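# Tie off the lantern's cord, then remove the box

## Task

Fasten the lantern's cord so that it keeps holding after the grippers release it, then move the box out from beneath the lantern. When finished, the lantern must still be hanging from the peg with its height no lower than where it starts. The lantern is fragile. The task fails if it drops freely at any moment, or if it ends up noticeably lower than its starting height.

## Robot and tools

Robot: two arms, left_arm and right_arm, each with a two-finger gripper. In the scene frame the origin is at table-top height, halfway between the nominal arm bases. +z points up, +x points out over the table, and left_arm sits on the +y side. These labels are not image left and right. The calibrated bases are left_arm at (-0.015, +0.294, +0.046) m with quat_wxyz (+1.000, 0, 0, +0.016), and right_arm at (-0.023, -0.374, +0.003) m with quat_wxyz (+1.000, 0, 0, +0.006). Each arm reports its hand pose, Hand target and wrist-camera pose in its own base frame. Fixed cameras and the table use the scene frame. The gripper's fingers point along its +z axis and close along its y axis. end_effector_position is the spot between the finger pads, about 1 cm short of the tips.

Motion numbers. Every motion row has 14 values in [-1, 1], covering both arms even if only one moves. The order is dx, dy, dz, rx, ry, rz, opening for left_arm, then the same seven for right_arm. The six pose values are offsets, not poses. They count from that arm's Hand target as it stood when the action or move began, along that arm's own base axes. Rotation is about the Hand target's position. A value of 1.0 equals 0.6 m or 180 degrees, and rx, ry, rz together form a single rotation vector. Because offsets count from the current Hand target, sending the same offset twice moves the arm twice. Sending all six pose values as 0 re-requests the present Hand target. The opening value is absolute: +1 is fully open (0.094 m) and -1 is closed. A 0 there is a real command, so to leave a gripper unchanged, resend its current opening. The controller limits commanded orientation to within 40 degrees of the measured one per step.

execute_actions(actions, cameras): actions is a list of actions. Each action is a list of up to 15 rows, one per 1/30 s step. If an action has fewer than 15 rows, its last row is held for the remaining steps. Every row in one action counts from the same start pose. An empty actions list returns state plus images. cameras takes a list of names, ["all"], or [].

move(target, speed, blend, opening_speed, grip_force, blocking, cameras): this drives a straight path toward target. target is one 14-value row or a list of up to 15 rows. Every row counts from the Hand targets at the start of the move, not from the previous row. speed is the top path speed in m/s, from 0.002 to 2.9, default 0.25. Turning is capped at twice that value in rad/s. blend is in metres and rounds corners in a list; 0 means stop at each target. opening_speed is per second on the -1..+1 scale, at least 0.2. Use it for slow closing on fragile things. grip_force is newtons per pad, from 10 to 50, and stays set once given. blocking=false returns after about 0.5 s while the motion continues. The path takes no avoiding action around obstacles or the other arm. Faster moves overshoot more and hit harder. Moves are capped at 10 s.

wait(seconds): runs the scene from 0 to 10 s with commands held. stop(): brakes a running move. zoom_image(camera, region): region is [x0, y0, x1, y1] in pixels of the latest image, at most 504 by 504. The cameras are cam_head_left, cam_head_right, cam_high, cam_low, cam_left_wrist and cam_right_wrist, each 672x504. read_manual(section) returns only licence text. finished_scene(scene) ends the scene, with scene given as 1 or 2, and cannot be undone.

Results. Each result reports end_effector_position in metres and end_effector_quat_wxyz, both in the arm's base frame. It also gives Hand target, which is the last commanded pose after clipping and the reference for the next offsets. Tool commands, joint positions and velocities, and joint torques are listed too. Torques include the arm's own weight and wrap at ±28 N m on joints 1 to 3. grip_measured is the finger opening on the command scale. grip_effort_nm is averaged gripper motor effort, negative meaning closing, and it is not a pad force. A move result adds a "move:" line with the ending (done, off_target, moving, held, fault) and any limits (paced, held). done means at rest within 10 mm and 2 degrees of the target. Neither done nor off_target tells you whether the arm is touching anything. Grippers often rest a few centimetres short of a commanded pose in free air because of friction and weight. To close that gap, send the remaining distance as a new offset. Reported positions can be off by a few centimetres.

Gripping. The fingers squeeze hard, about 50 to 64 N per pad, and the squeeze jumps to the limit soon after contact. Lower grip_force and close slowly for fragile parts. To release, command an opening clearly above grip_measured.

Avoid the following:
- Dropping the lantern or letting it sag below its starting height.
- Releasing parts while they are moving, or letting anything fall off the table.
- Fast impacts on fixed or heavy objects.
- Any contact or pressing between the two arms, including one gripper closing on the other's fingers.
- Strain on the wrist-camera cables.
- Paths passing close to an arm's own base; route around it instead.
- Long holds at full stretch or pushing toward unreachable poses. These heat the motors, and at 90 °C the arm folds and stops working.

A pressing arm keeps pushing until you command its target back past the gripper. Short wrist moves near the first joint's axis can swing the whole arm.

Each tool is called after "Call:" as name(argument=value, ...) on one line, values as JSON.

## Session

Call:
execute_actions(actions=[])

Scene clock: 0.00 s.
left_arm: end_effector_position=(+0.3163, -0.1467, +0.1690) grip_measured=+1.000 grip_effort_nm=n/a end_effector_quat_wxyz=(+0.617, +0.106, +0.775, -0.089) | right_arm: end_effector_position=(+0.2842, -0.0288, +0.2210) grip_measured=+1.000 grip_effort_nm=n/a end_effector_quat_wxyz=(+0.650, -0.046, +0.756, -0.061)
Joint positions: left_arm=[-0.594 1.045 0.303 0.506 -0.307 -0.08 0.094] | right_arm=[-0.223 0.49 0.31 0.029 -0.187 -0.182 0.094]
Joint velocities: within noise
Joint torques (N m): no reading
Heat: left arm: 32 °C; right arm: 29 °C.
Hand target: left_arm +0.3164, -0.1466, +0.1711; +0.618, +0.105, +0.774, -0.089 | right_arm +0.2837, -0.0286, +0.2268; +0.655, -0.046, +0.752, -0.062
Tool commands: left_gripper/opening=+1.0 right_gripper/opening=+1.0

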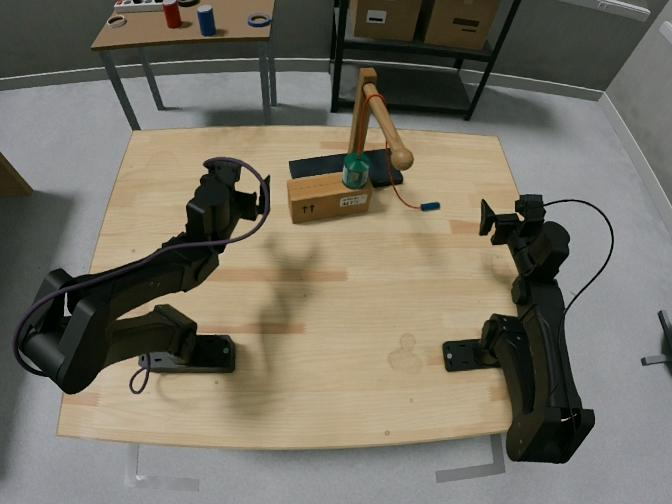

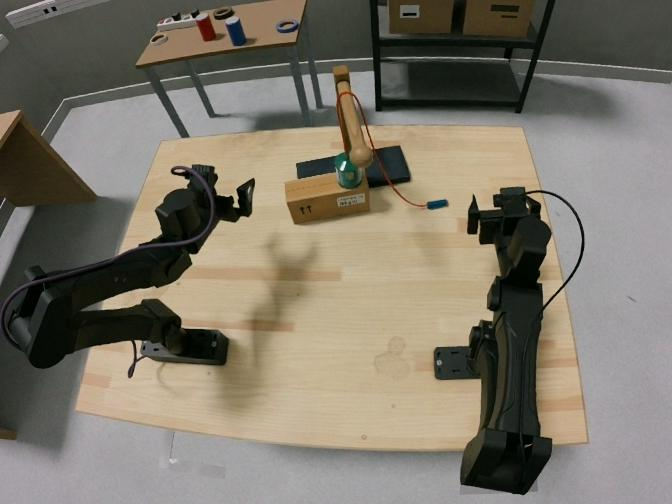

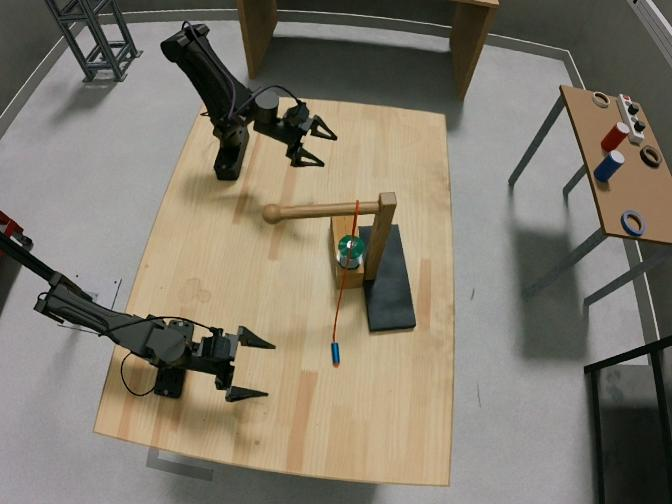

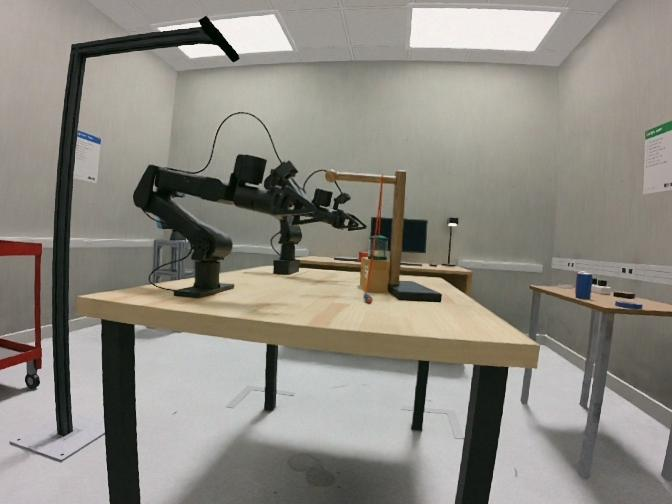

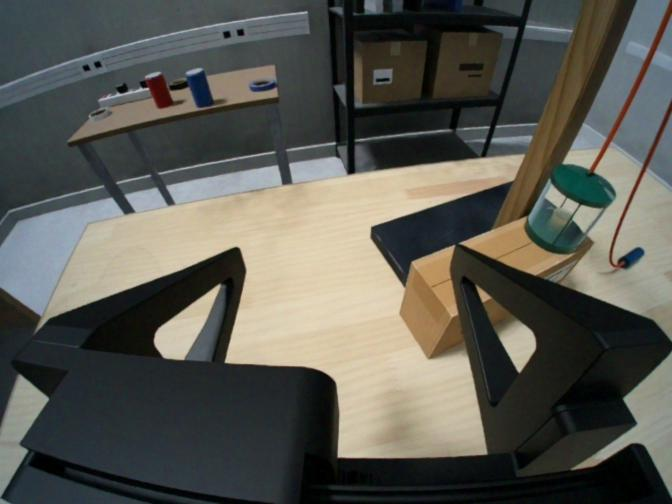

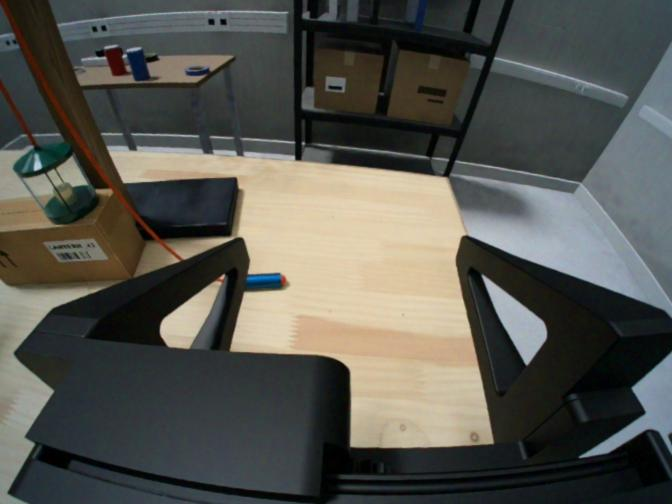

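Call:
zoom_image(camera="cam_left_wrist", region=[350, 80, 672, 380])

Call:
zoom_image(camera="cam_right_wrist", region=[0, 0, 320, 300])

Call:
zoom_image(camera="cam_high", region=[220, 160, 440, 380])

Scaled by 1.565 from the camera's 672x504 image, which has a finer 960x720 frame.

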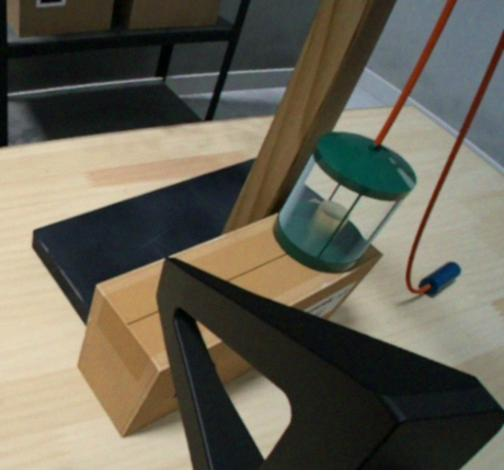

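Scaled by 1.575 from the camera's 672x504 image, which has a finer 960x720 frame.

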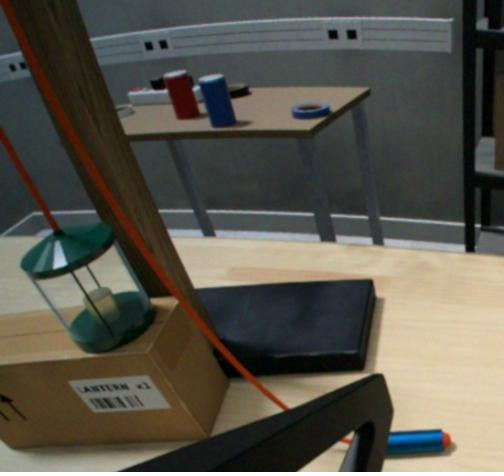

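Scaled by 2.291 from the camera's 672x504 image, which has a finer 960x720 frame.

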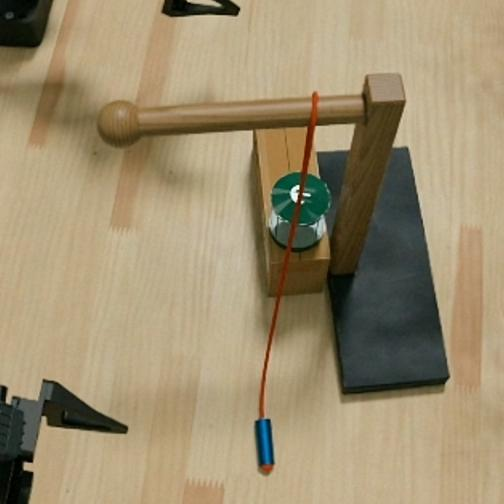

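Call:
move(target=[[0.0727,0.2443,0.0483,0.0025,0.0475,0.0717,1,0.1219,0.0263,-0.1115,-0.0936,0.1302,0.2216,1],[-0.0273,0.4943,0.0482,0.005,0.0951,0.1434,1,0.2438,0.0527,-0.223,-0.1872,0.2604,0.4431,1]], speed=0.3, blend=[0.05,0], cameras=["cam_head_left","cam_high","cam_right_wrist"])

Scene clock: 65.00 s.
left_arm: end_effector_position=(+0.2984, +0.1495, +0.1935) grip_measured=+1.000 grip_effort_nm=0.01 end_effector_quat_wxyz=(+0.499, -0.084, +0.861, +0.045) | right_arm: end_effector_position=(+0.4294, +0.0007, +0.0962) grip_measured=+1.000 grip_effort_nm=0.01 end_effector_quat_wxyz=(-0.185, +0.683, -0.685, -0.172)
Joint positions: left_arm=[0.688 1.002 0.685 -0.262 0.43 0.258 0.094] | right_arm=[-0.205 2.268 2.037 -1.433 -0.503 -1.796 0.094]
Joint torques (N m): left_arm=[0.49 -1.52 9.48 1.7 0.29 0.08] | right_arm=[0.2 -10.41 9.33 -0.33 -0.38 -0.09]
Heat: left arm: 36 °C; right arm: 36 °C.
Hand target: left_arm +0.3001, +0.1500, +0.2001; +0.500, -0.079, +0.861, +0.042 | right_arm +0.4300, +0.0031, +0.0929; -0.183, +0.683, -0.683, -0.184
Off the commanded pose: left_arm 0.007 m, 1 deg | right_arm 0.004 m, 1 deg.
move: done
Images, in order (width x height): cam_head_left 672x504, cam_high 672x504, cam_right_wrist 672x504.

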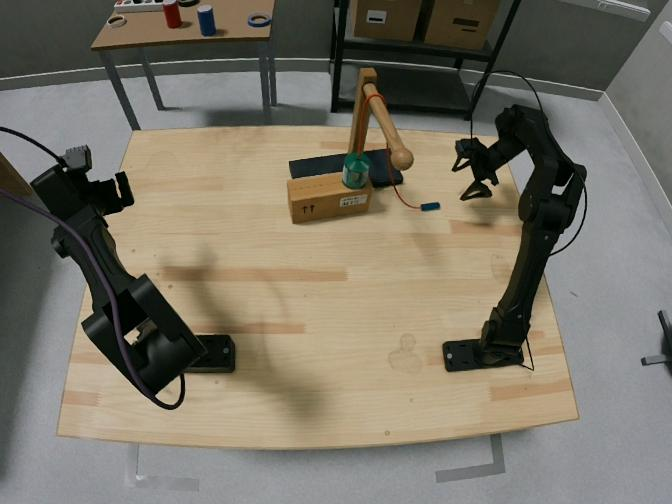

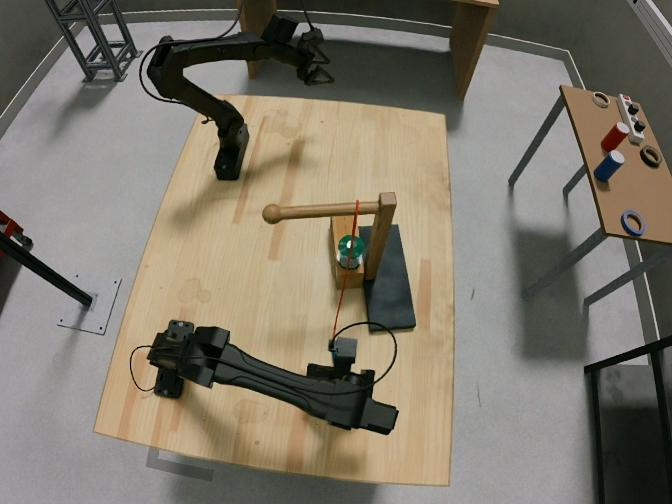

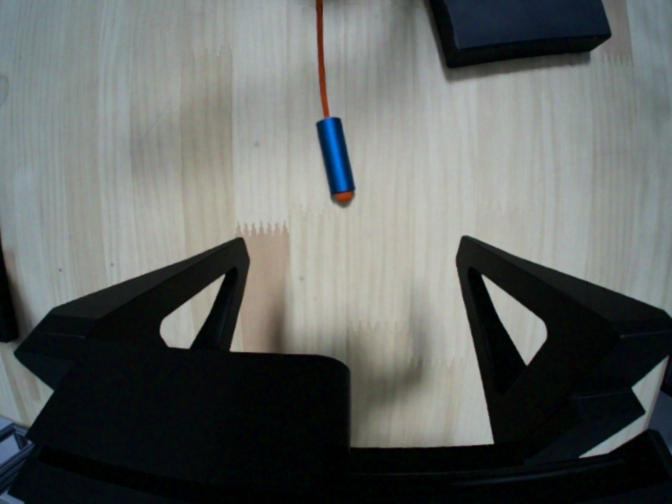

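Call:
execute_actions(actions=[], cameras=["all"])

Scene clock: 120.93 s.
left_arm: end_effector_position=(+0.2984, +0.1494, +0.1935) grip_measured=+1.000 grip_effort_nm=0.01 end_effector_quat_wxyz=(+0.499, -0.084, +0.861, +0.045) | right_arm: end_effector_position=(+0.4294, +0.0007, +0.0962) grip_measured=+1.000 grip_effort_nm=0.01 end_effector_quat_wxyz=(-0.185, +0.683, -0.685, -0.172)
Joint positions: left_arm=[0.688 1.002 0.685 -0.262 0.43 0.258 0.094] | right_arm=[-0.205 2.268 2.037 -1.433 -0.503 -1.796 0.094]
Joint velocities: within noise
Joint torques (N m): left_arm=[0.49 -1.62 9.48 1.71 0.29 0.09] | right_arm=[0.2 -10.36 9.35 -0.34 -0.39 -0.09]
Heat: left arm: 37 °C; right arm: 36 °C.
Hand target: left_arm +0.3001, +0.1499, +0.2001; +0.500, -0.079, +0.861, +0.042 | right_arm +0.4301, +0.0031, +0.0929; -0.183, +0.683, -0.683, -0.183
Tool commands: left_gripper/opening=+1.0 right_gripper/opening=+1.0
Off the commanded pose: left_arm 0.007 m, 1 deg | right_arm 0.004 m, 1 deg.

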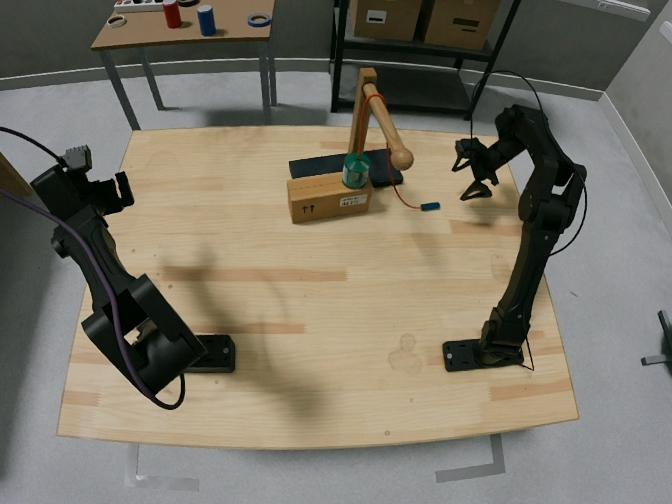

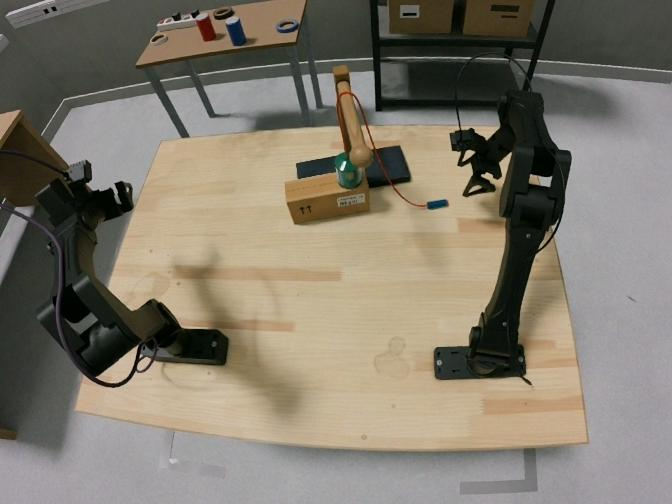

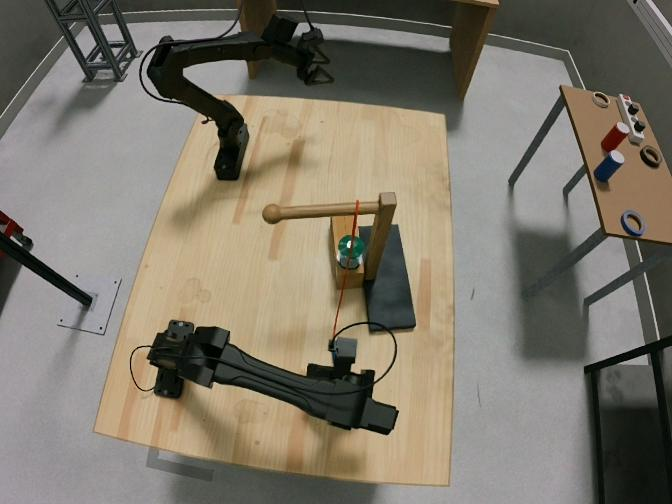

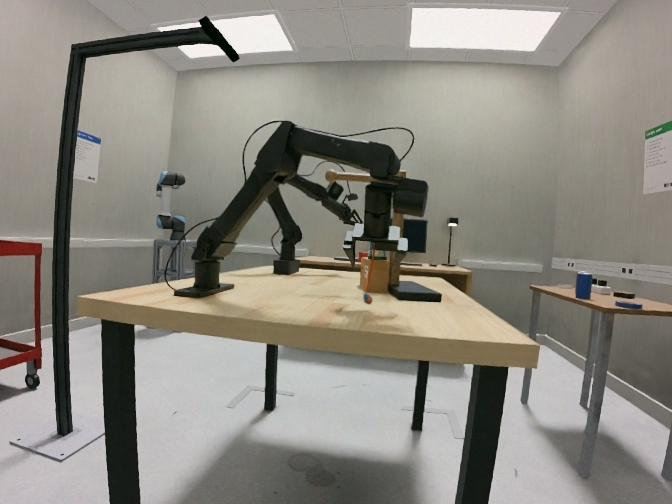

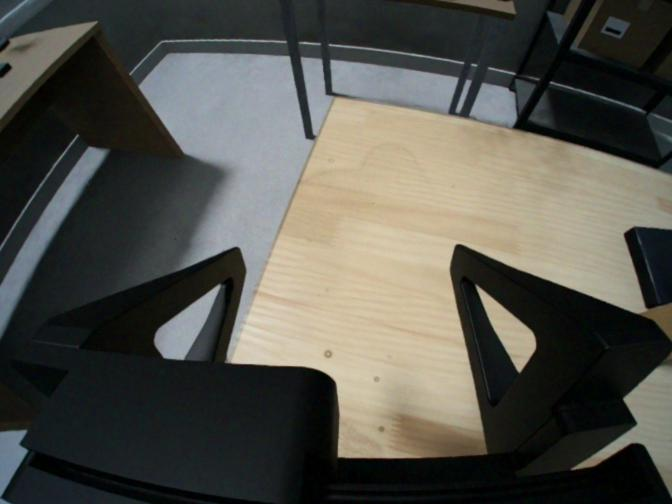

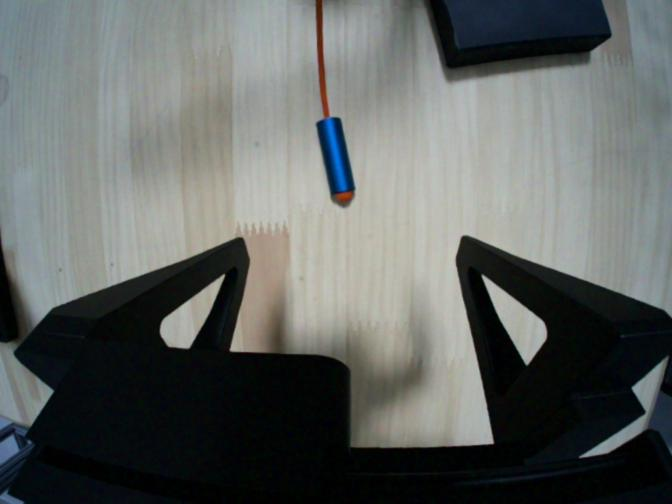

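Call:
move(target=[0,0,0,0,0,0,1.0,-0.0175,0.089,-0.1333,0,0,0.025,1.0], speed=0.12, cameras=["cam_right_wrist"])

Scene clock: 181.00 s.
left_arm: end_effector_position=(+0.2983, +0.1494, +0.1934) grip_measured=+1.000 grip_effort_nm=0.00 end_effector_quat_wxyz=(+0.499, -0.084, +0.861, +0.045) | right_arm: end_effector_position=(+0.4224, +0.0531, +0.0231) grip_measured=+1.000 grip_effort_nm=0.01 end_effector_quat_wxyz=(-0.177, +0.715, -0.653, -0.177)
Joint positions: left_arm=[0.688 1.002 0.685 -0.263 0.43 0.258 0.094] | right_arm=[-0.083 2.271 1.752 -1.121 -0.501 -1.762 0.094]
Joint torques (N m): left_arm=[0.51 -1.61 9.44 1.71 0.28 0.07] | right_arm=[0.23 -10.67 5.7 0.06 -0.45 0.05]
Heat: left arm: 39 °C; right arm: 36 °C.
Hand target: left_arm +0.3001, +0.1499, +0.2001; +0.500, -0.079, +0.861, +0.042 | right_arm +0.4196, +0.0565, +0.0130; -0.175, +0.710, -0.655, -0.190
Off the commanded pose: left_arm 0.007 m, 1 deg | right_arm 0.011 m, 2 deg.
move: off_target (right_arm)
Images, in order (width x height): cam_right_wrist 672x504.

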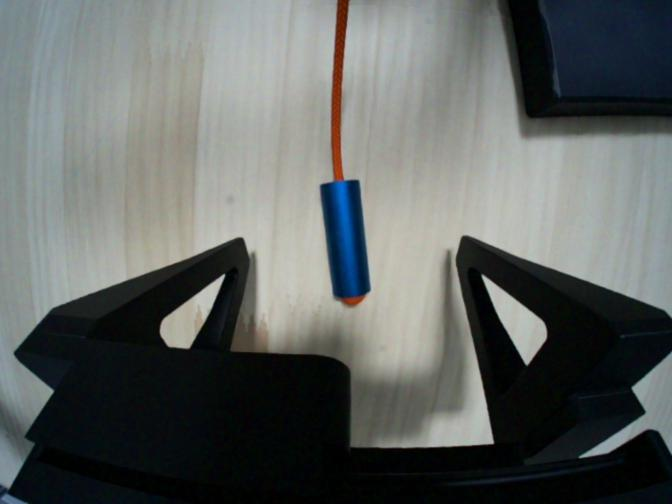

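Call:
move(target=[[0,0,0,0,0,0,1.0,0,0.010,-0.0192,0,0,0,1.0],[0,0,0,0,0,0,1.0,0,0.010,-0.0192,0,0,0,-0.85]], speed=0.08, grip_force=[15,40], cameras=["cam_right_wrist"])

Scene clock: 200.73 s.
left_arm: end_effector_position=(+0.2983, +0.1494, +0.1934) grip_measured=+1.000 grip_effort_nm=0.01 end_effector_quat_wxyz=(+0.499, -0.084, +0.861, +0.045) | right_arm: end_effector_position=(+0.4236, +0.0568, +0.0124) grip_measured=-0.645 grip_effort_nm=-0.77 end_effector_quat_wxyz=(-0.178, +0.714, -0.655, -0.175)
Joint positions: left_arm=[0.688 1.002 0.685 -0.263 0.43 0.258 0.094] | right_arm=[-0.073 2.281 1.725 -1.073 -0.501 -1.745 0.017]
Joint torques (N m): left_arm=[0.47 -1.5 9.5 1.71 0.32 0.08] | right_arm=[0.55 -10.5 5.52 0.09 -0.49 0.05]
Heat: left arm: 39 °C; right arm: 35 °C.
Hand target: left_arm +0.3001, +0.1499, +0.2001; +0.500, -0.079, +0.861, +0.042 | right_arm +0.4195, +0.0624, +0.0014; -0.175, +0.710, -0.655, -0.191
Off the commanded pose: left_arm 0.007 m, 1 deg | right_arm 0.013 m, 2 deg.
grip_force (N): 15, 40
move: off_target (right_arm); target 2's new opening was sent with right_arm's hand 0.013 m and 2 deg from that target
Images, in order (width x height): cam_right_wrist 672x504.

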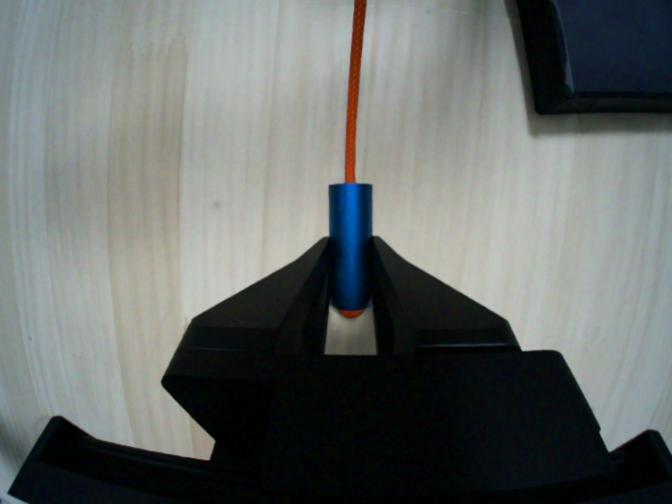

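Call:
move(target=[[0,0,0,0,0,0,1.0,0,-0.05,0.2167,0,0,0,-0.85],[0,0,0,0,0,0,1.0,0.095,-0.1182,0.536,0.2509,-0.1599,-0.3883,-0.85]], speed=0.25, blend=[0.06,0], cameras=["cam_high","cam_head_left","cam_head_right"])

Scene clock: 291.63 s.
left_arm: end_effector_position=(+0.2983, +0.1494, +0.1934) grip_measured=+1.000 grip_effort_nm=0.01 end_effector_quat_wxyz=(+0.499, -0.084, +0.861, +0.045) | right_arm: end_effector_position=(+0.4813, -0.0118, +0.3121) grip_measured=-0.647 grip_effort_nm=-0.84 end_effector_quat_wxyz=(+0.620, -0.126, +0.765, +0.116)
Joint positions: left_arm=[0.688 1.002 0.685 -0.263 0.43 0.258 0.094] | right_arm=[-0.228 1.508 1.203 0.062 -0.564 -0.11 0.017]
Joint torques (N m): left_arm=[0.5 -1.59 9.44 1.71 0.29 0.07] | right_arm=[0.43 -9.88 7.38 2.06 -0.03 0.06]
Heat: left arm: 41 °C; right arm: 42 °C.
Hand target: left_arm +0.3001, +0.1499, +0.2001; +0.500, -0.079, +0.861, +0.042 | right_arm +0.4765, -0.0085, +0.3232; +0.633, -0.129, +0.755, +0.113
Off the commanded pose: left_arm 0.007 m, 1 deg | right_arm 0.012 m, 2 deg.
grip_force (N): 15, 40
move: off_target (right_arm)
Images, in order (width x height): cam_head_left 672x504, cam_head_right 672x504, cam_high 672x504.

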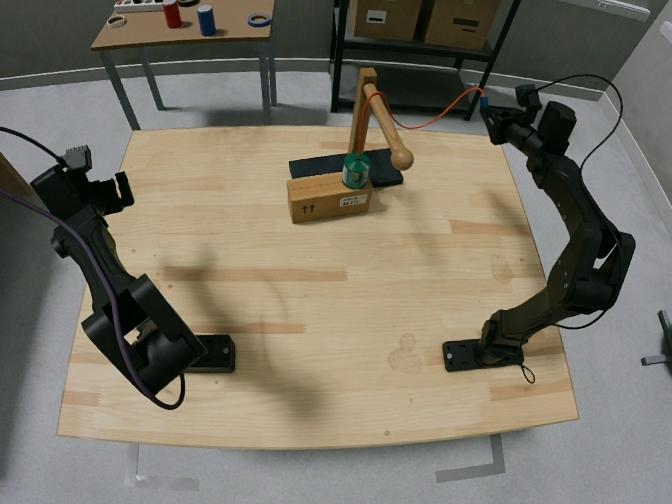

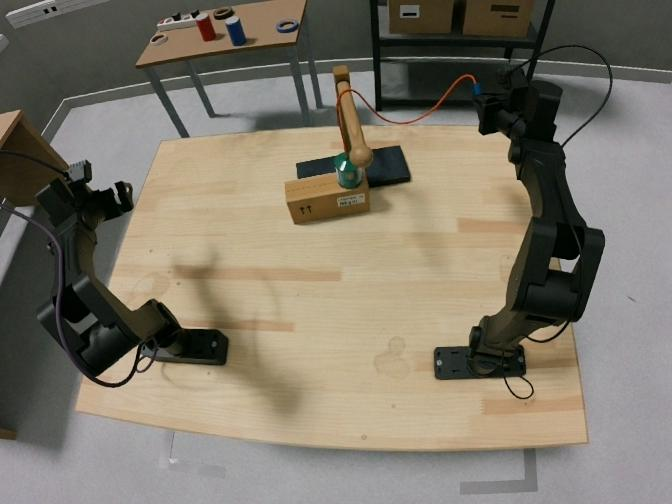

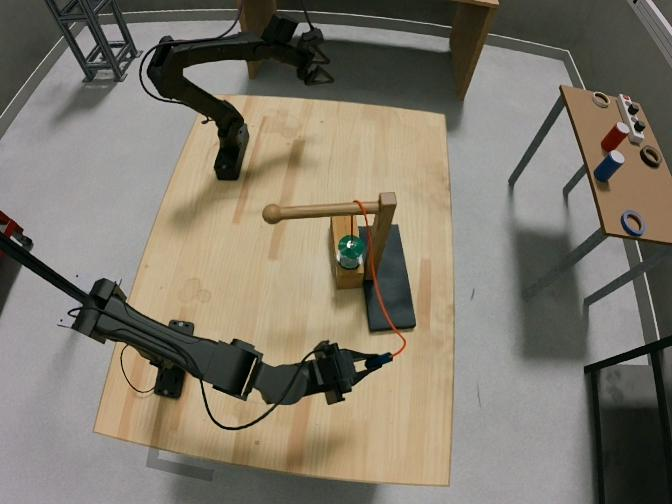

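Call:
move(target=[[0,0,0,0,0,0,1.0,-0.1342,0.0942,-0.3337,-0.0353,0.0756,0.0552,-0.85],[0,0,0,0,0,0,1.0,-0.3492,0.3875,-0.462,-0.0752,0.1181,0.1367,-0.85],[0,0,0,0,0,0,1.0,-0.3925,0.7242,-0.337,-0.0365,0.0434,0.2216,-0.85],[0,0,0,0,0,0,1.0,-0.3532,0.894,-0.0053,0.0365,-0.0434,0.2216,-0.85]], speed=0.25, blend=[0.05,0.05,0.05,0], cameras=["cam_high","cam_head_left","cam_head_right"])

Scene clock: 445.53 s.
left_arm: end_effector_position=(+0.2983, +0.1494, +0.1934) grip_measured=+1.000 grip_effort_nm=0.01 end_effector_quat_wxyz=(+0.499, -0.084, +0.861, +0.045) | right_arm: end_effector_position=(+0.2638, +0.5227, +0.3163) grip_measured=-0.647 grip_effort_nm=-0.84 end_effector_quat_wxyz=(+0.609, -0.352, +0.616, +0.356)
Joint positions: left_arm=[0.688 1.002 0.685 -0.263 0.43 0.258 0.094] | right_arm=[1.126 1.836 1.373 0.457 0.078 0.011 0.017]
Joint torques (N m): left_arm=[0.51 -1.57 9.48 1.71 0.29 0.1] | right_arm=[0.55 -9.13 11.36 1.86 0.15 -0.04]
Heat: left arm: 44 °C; right arm: 38 °C.
Hand target: left_arm +0.3001, +0.1499, +0.2001; +0.500, -0.079, +0.861, +0.042 | right_arm +0.2645, +0.5279, +0.3201; +0.612, -0.350, +0.614, +0.355
Off the commanded pose: left_arm 0.007 m, 1 deg | right_arm 0.006 m, 0 deg.
grip_force (N): 15, 40
move: done
Images, in order (width x height): cam_head_left 672x504, cam_head_right 672x504, cam_high 672x504.

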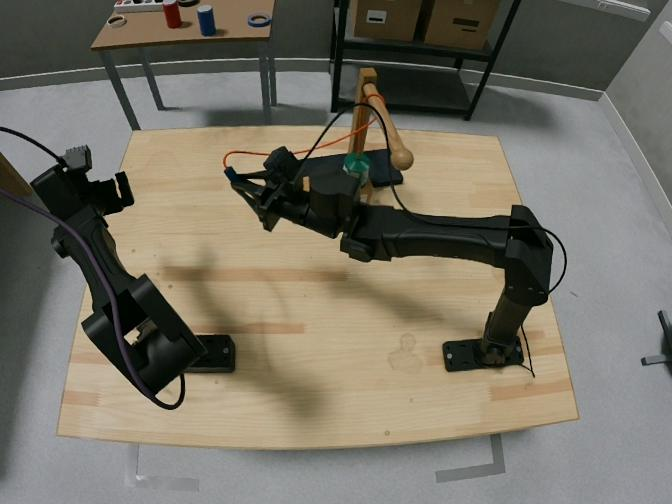

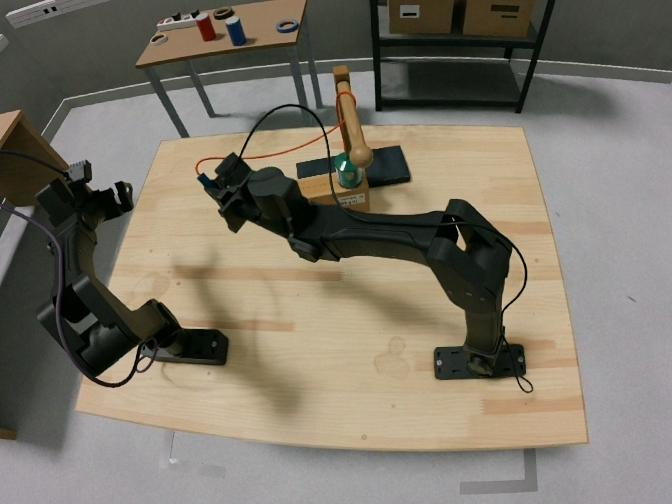

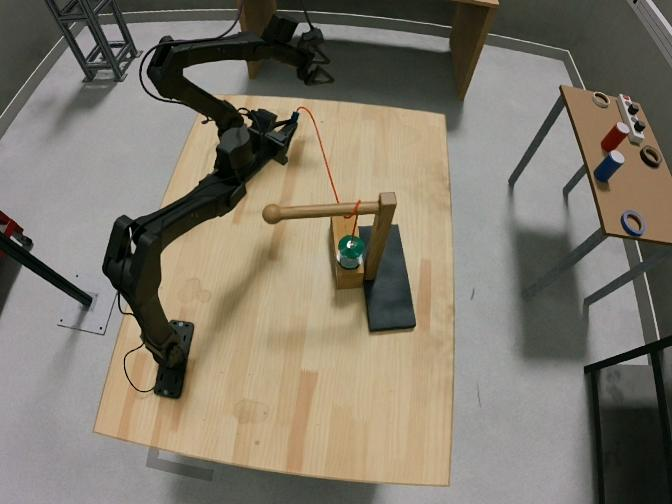

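Call:
move(target=[[0,0,0,0,0,0,1.0,0.1175,-0.1315,0.3265,0.0663,-0.0509,-0.0828,-0.85],[0,0,0,0,0,0,1.0,0.2725,-0.4298,0.4448,0.1032,-0.0946,-0.1367,-0.85],[0,0,0,0,0,0,1.0,0.3608,-0.7398,0.3148,0.0381,-0.0416,-0.1939,-0.85],[0,0,0,0,0,0,1.0,0.35,-0.8932,0.0023,-0.0182,0.0217,-0.2221,-0.85]], speed=0.27, blend=[0.05,0.05,0.05,0], cameras=["cam_high","cam_head_left"])

Scene clock: 477.87 s.
left_arm: end_effector_position=(+0.2983, +0.1494, +0.1934) grip_measured=+1.000 grip_effort_nm=0.00 end_effector_quat_wxyz=(+0.499, -0.084, +0.861, +0.045) | right_arm: end_effector_position=(+0.4785, -0.0097, +0.3117) grip_measured=-0.647 grip_effort_nm=-0.84 end_effector_quat_wxyz=(+0.654, -0.114, +0.738, +0.123)
Joint positions: left_arm=[0.688 1.002 0.685 -0.263 0.43 0.258 0.094] | right_arm=[-0.223 1.489 1.091 0.262 -0.558 -0.041 0.017]
Joint torques (N m): left_arm=[0.53 -1.61 9.44 1.72 0.3 0.1] | right_arm=[-0.13 -8.65 7.91 2.06 -0.15 -0.13]
Heat: left arm: 44 °C; right arm: 37 °C.
Hand target: left_arm +0.3001, +0.1499, +0.2001; +0.500, -0.079, +0.861, +0.042 | right_arm +0.4745, -0.0081, +0.3215; +0.665, -0.124, +0.726, +0.119
Off the commanded pose: left_arm 0.007 m, 1 deg | right_arm 0.011 m, 2 deg.
grip_force (N): 15, 40
move: off_target (right_arm)
Images, in order (width x height): cam_head_left 672x504, cam_high 672x504.

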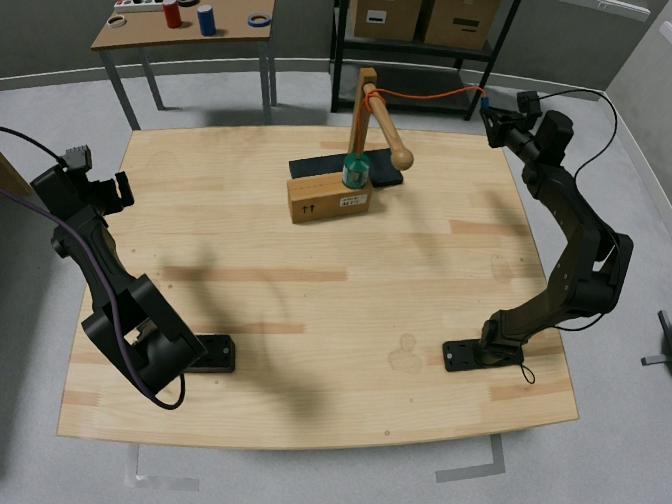

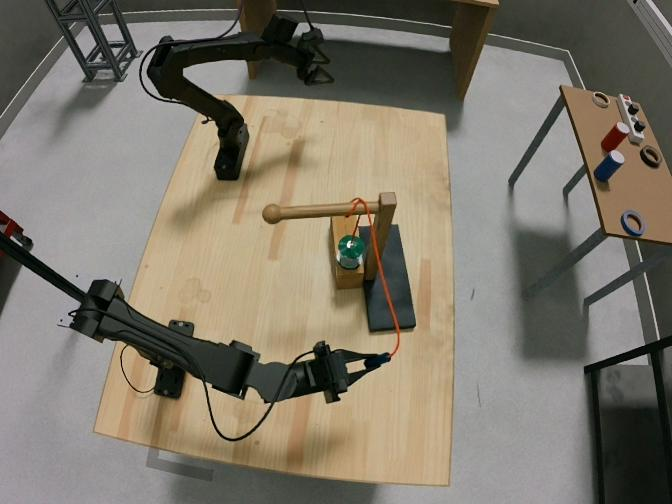

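Call:
move(target=[[0,0,0,0,0,0,1.0,-0.1353,0.1160,-0.3080,-0.0470,0.1008,0.0550,-0.85],[0,0,0,0,0,0,1.0,-0.3292,0.3902,-0.3835,-0.0903,0.1417,0.1357,-0.85],[0,0,0,0,0,0,1.0,-0.3817,0.6463,-0.2575,-0.0547,0.0651,0.2209,-0.85],[0,0,0,0,0,0,1.0,-0.36,0.7802,-0.0025,0.0182,-0.0217,0.2221,-0.85],[0,0,0,0,0,0,1.0,-0.2292,0.7102,0.2808,0.0150,-0.0236,0.1388,-0.85],[0,0,0,0,0,0,1.0,-0.0858,0.4568,0.3867,0.0386,-0.0741,0.0829,-0.85],[0,0,0,0,0,0,1.0,-0.0025,0.2052,0.2608,0.0213,-0.0514,0.0277,-0.85],[0,0,0,0,0,0,1.0,-0.0222,0.1065,0,0,0,0,-0.85]], speed=0.27, blend=[0.05,0.05,0.05,0.05,0.05,0.05,0.05,0], cameras=["cam_high","cam_head_left","cam_head_right"])

Scene clock: 601.60 s.
left_arm: end_effector_position=(+0.2983, +0.1494, +0.1934) grip_measured=+1.000 grip_effort_nm=0.01 end_effector_quat_wxyz=(+0.499, -0.084, +0.861, +0.045) | right_arm: end_effector_position=(+0.4661, +0.0582, +0.3071) grip_measured=-0.647 grip_effort_nm=-0.84 end_effector_quat_wxyz=(+0.649, -0.120, +0.741, +0.124)
Joint positions: left_arm=[0.688 1.002 0.685 -0.263 0.43 0.258 0.094] | right_arm=[-0.013 1.416 1.017 0.263 -0.359 -0.019 0.017]
Joint torques (N m): left_arm=[0.55 -1.55 9.51 1.71 0.3 0.08] | right_arm=[-0.55 -8.91 8.13 2.14 -0.08 -0.08]
Heat: left arm: 46 °C; right arm: 40 °C.
Hand target: left_arm +0.3001, +0.1499, +0.2001; +0.500, -0.079, +0.861, +0.042 | right_arm +0.4611, +0.0560, +0.3216; +0.665, -0.124, +0.726, +0.119
Off the commanded pose: left_arm 0.007 m, 1 deg | right_arm 0.015 m, 3 deg.
grip_force (N): 15, 40
move: off_target (right_arm)
Images, in order (width x height): cam_head_left 672x504, cam_head_right 672x504, cam_high 672x504.

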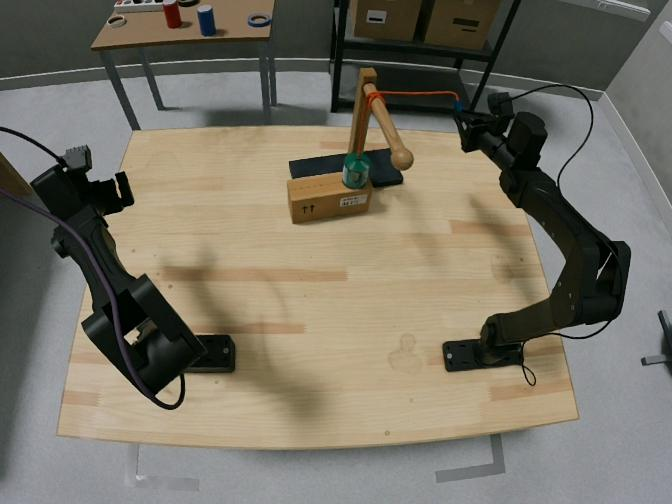

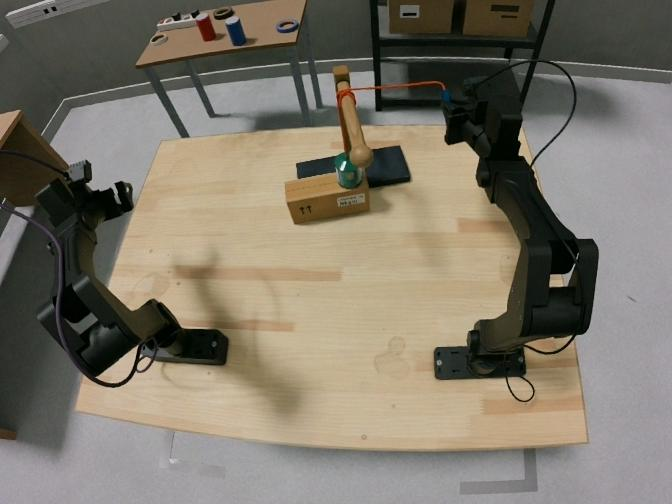

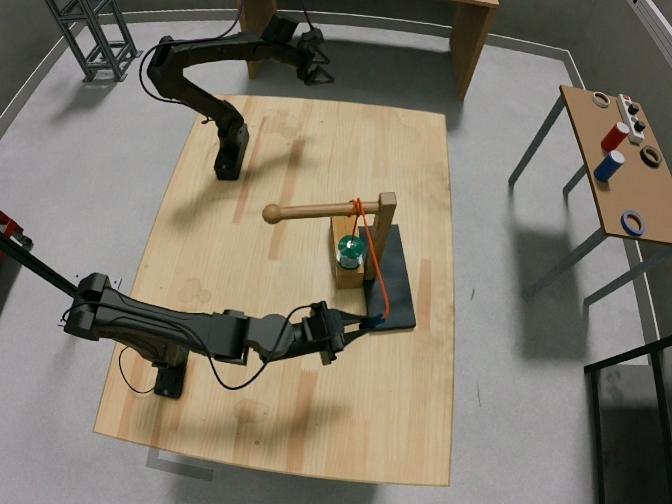

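Call:
move(target=[[0.0333,-0.3833,0,0,-0.0837,-0.1105,1.0,0,0,0,0,0,0,-0.85],[-0.0067,-0.7717,-0.1333,-0.0246,-0.1396,-0.2186,1.0,0,0,0,0,0,0,-0.85]], speed=0.25, blend=[0.06,0], cameras=["cam_left_wrist","cam_high"])

Scene clock: 644.43 s.
left_arm: end_effector_position=(+0.2923, -0.3101, +0.1185) grip_measured=+1.000 grip_effort_nm=0.00 end_effector_quat_wxyz=(+0.648, +0.192, +0.716, -0.177) | right_arm: end_effector_position=(+0.4661, +0.0582, +0.3072) grip_measured=-0.647 grip_effort_nm=-0.84 end_effector_quat_wxyz=(+0.649, -0.120, +0.741, +0.124)
Joint positions: left_arm=[-1.015 1.822 0.433 1.278 -0.482 -0.057 0.094] | right_arm=[-0.013 1.416 1.017 0.263 -0.359 -0.019 0.017]
Joint torques (N m): left_arm=[0.13 -5.08 5.6 2.39 -0.12 0.02] | right_arm=[-0.7 -8.94 8.14 2.15 -0.06 -0.09]
Heat: left arm: 46 °C; right arm: 42 °C.
Hand target: left_arm +0.2962, -0.3130, +0.1200; +0.653, +0.187, +0.712, -0.177 | right_arm +0.4611, +0.0560, +0.3215; +0.665, -0.124, +0.726, +0.119
Off the commanded pose: left_arm 0.005 m, 1 deg | right_arm 0.015 m, 3 deg.
grip_force (N): 15, 40
move: off_target (right_arm)
Images, in order (width x height): cam_high 672x504, cam_left_wrist 672x504.

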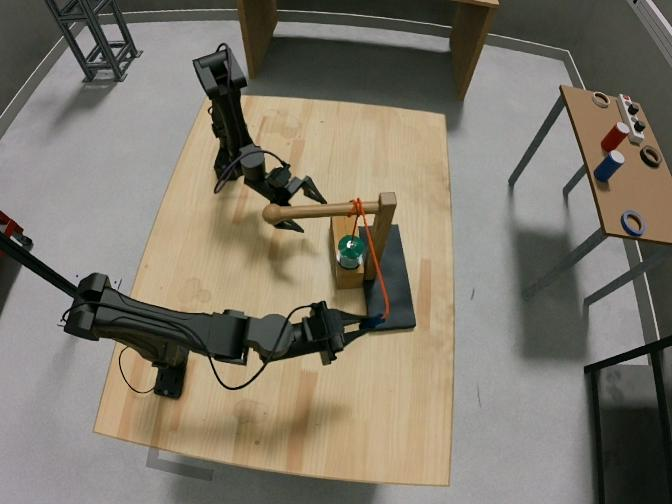

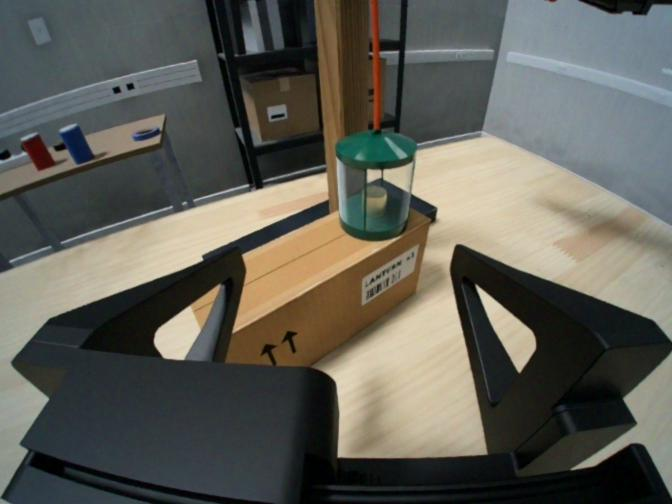

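Call:
move(target=[0.0597,-0.0683,-0.0442,0,0,0,1.0,0,0,0,0,0,0,-0.85], speed=0.12, cameras=["cam_left_wrist"])

Scene clock: 692.37 s.
left_arm: end_effector_position=(+0.3286, -0.3502, +0.0952) grip_measured=+1.000 grip_effort_nm=0.01 end_effector_quat_wxyz=(+0.650, +0.187, +0.716, -0.173) | right_arm: end_effector_position=(+0.4661, +0.0582, +0.3072) grip_measured=-0.647 grip_effort_nm=-0.84 end_effector_quat_wxyz=(+0.649, -0.120, +0.741, +0.124)
Joint positions: left_arm=[-0.992 2.061 0.654 1.301 -0.474 -0.054 0.094] | right_arm=[-0.013 1.416 1.017 0.263 -0.359 -0.019 0.017]
Joint torques (N m): left_arm=[0.53 -7.01 5.48 2.41 0.1 0.01] | right_arm=[-0.58 -8.92 8.05 2.12 -0.07 -0.09]
Heat: left arm: 44 °C; right arm: 43 °C.
Hand target: left_arm +0.3320, -0.3539, +0.0935; +0.653, +0.187, +0.712, -0.177 | right_arm +0.4611, +0.0560, +0.3215; +0.665, -0.124, +0.726, +0.119
Off the commanded pose: left_arm 0.005 m, 1 deg | right_arm 0.015 m, 3 deg.
grip_force (N): 15, 40
move: off_target (right_arm)
Images, in order (width x height): cam_left_wrist 672x504.

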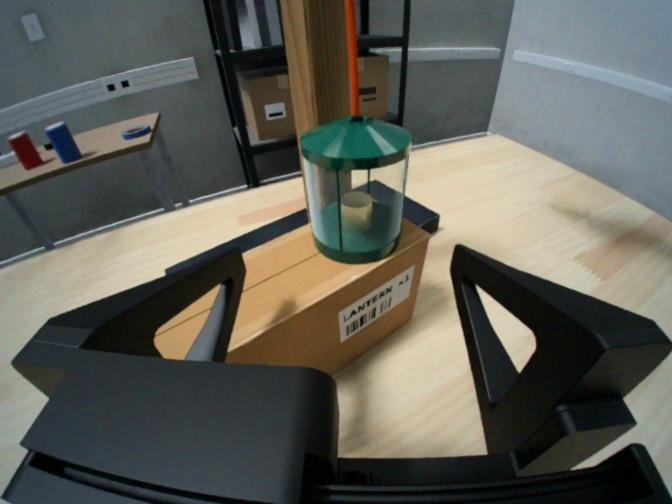

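Call:
move(target=[[0.0998,-0.0608,-0.01,0,0,0,1.0,0,0,0,0,0,0,-0.85],[0.0998,-0.0608,-0.01,0,0,0,0.1,0,0,0,0,0,0,-0.85]], speed=0.1, cameras=["cam_left_wrist","cam_high"])

Scene clock: 725.50 s.
left_arm: end_effector_position=(+0.3875, -0.3880, +0.1037) grip_measured=+0.268 grip_effort_nm=-0.36 end_effector_quat_wxyz=(+0.664, +0.180, +0.701, -0.188) | right_arm: end_effector_position=(+0.4661, +0.0582, +0.3072) grip_measured=-0.647 grip_effort_nm=-0.84 end_effector_quat_wxyz=(+0.649, -0.120, +0.741, +0.124)
Joint positions: left_arm=[-0.912 2.202 0.937 1.212 -0.385 -0.045 0.06] | right_arm=[-0.013 1.416 1.017 0.263 -0.359 -0.019 0.017]
Joint torques (N m): left_arm=[0.43 -8.35 6.52 1.88 0 0.01] | right_arm=[-0.64 -8.87 8.06 2.13 -0.09 -0.08]
Heat: left arm: 44 °C; right arm: 43 °C.
Hand target: left_arm +0.3919, -0.3905, +0.0876; +0.654, +0.187, +0.712, -0.177 | right_arm +0.4611, +0.0560, +0.3215; +0.665, -0.124, +0.726, +0.119
Off the commanded pose: left_arm 0.017 m, 2 deg | right_arm 0.015 m, 3 deg.
grip_force (N): 15, 40
move: off_target (left_arm, right_arm); target 2's new opening was sent with left_arm's hand 0.017 m and 2 deg from that target
Images, in order (width x height): cam_high 672x504, cam_left_wrist 672x504.

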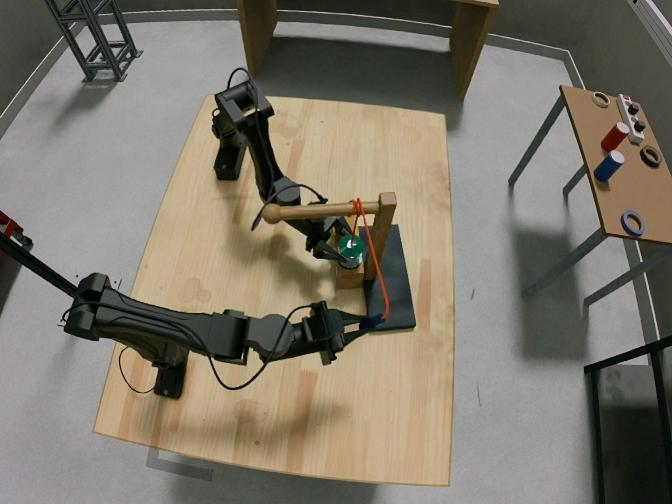

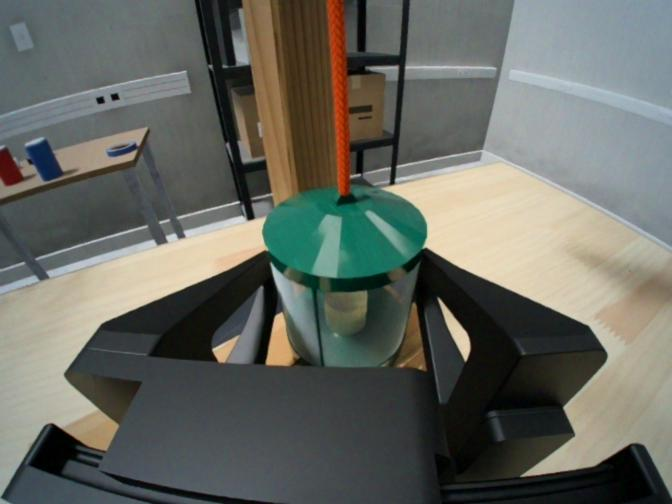

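Call:
move(target=[0.0133,-0.005,0.175,0,0,0,0.1,0.0312,-0.1467,0.0167,0,0,0,-0.85], speed=0.07, cameras=["cam_left_wrist","cam_high","cam_head_left"])

Scene clock: 761.20 s.
left_arm: end_effector_position=(+0.3941, -0.3895, +0.1433) grip_measured=+0.267 grip_effort_nm=-0.38 end_effector_quat_wxyz=(+0.619, +0.208, +0.742, -0.152) | right_arm: end_effector_position=(+0.4544, +0.0240, +0.3309) grip_measured=-0.647 grip_effort_nm=-0.84 end_effector_quat_wxyz=(+0.655, -0.204, +0.702, +0.192)
Joint positions: left_arm=[-0.903 1.996 1.027 0.767 -0.381 -0.044 0.06] | right_arm=[-0.239 1.46 1.098 0.263 -0.804 -0.07 0.017]
Joint torques (N m): left_arm=[0.59 -14.84 8.66 2.48 0.04 0.03] | right_arm=[-5.53 -4.89 11.3 1.55 1.66 0.15]
Heat: left arm: 44 °C; right arm: 43 °C.
Hand target: left_arm +0.3999, -0.3935, +0.1927; +0.654, +0.187, +0.712, -0.177 | right_arm +0.4798, -0.0322, +0.3316; +0.665, -0.124, +0.726, +0.119
Off the commanded pose: left_arm 0.050 m, 6 deg | right_arm 0.062 m, 13 deg.
grip_force (N): 15, 40
move: off_target (left_arm, right_arm)
Images, in order (width x height): cam_head_left 672x504, cam_high 672x504, cam_left_wrist 672x504.

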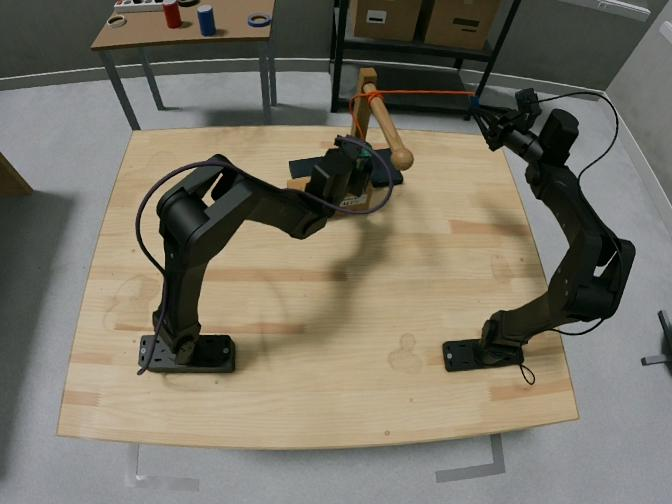

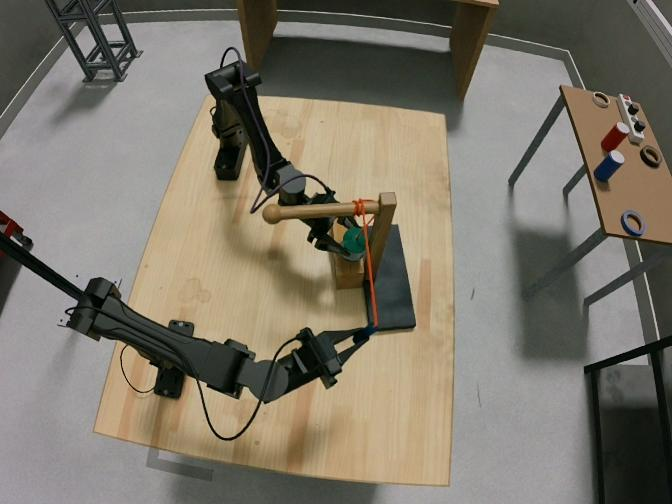

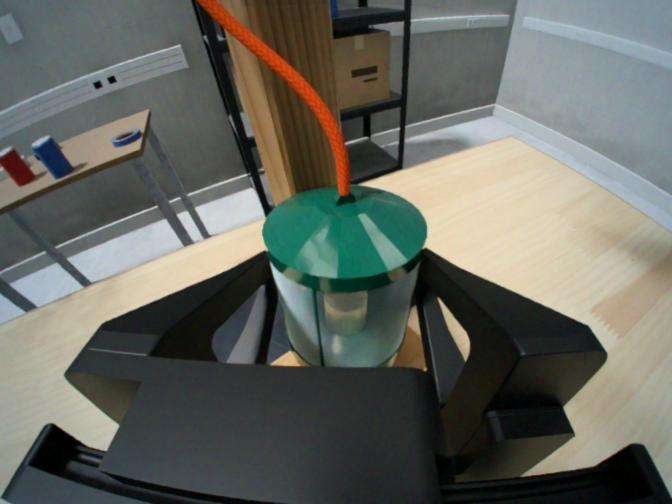

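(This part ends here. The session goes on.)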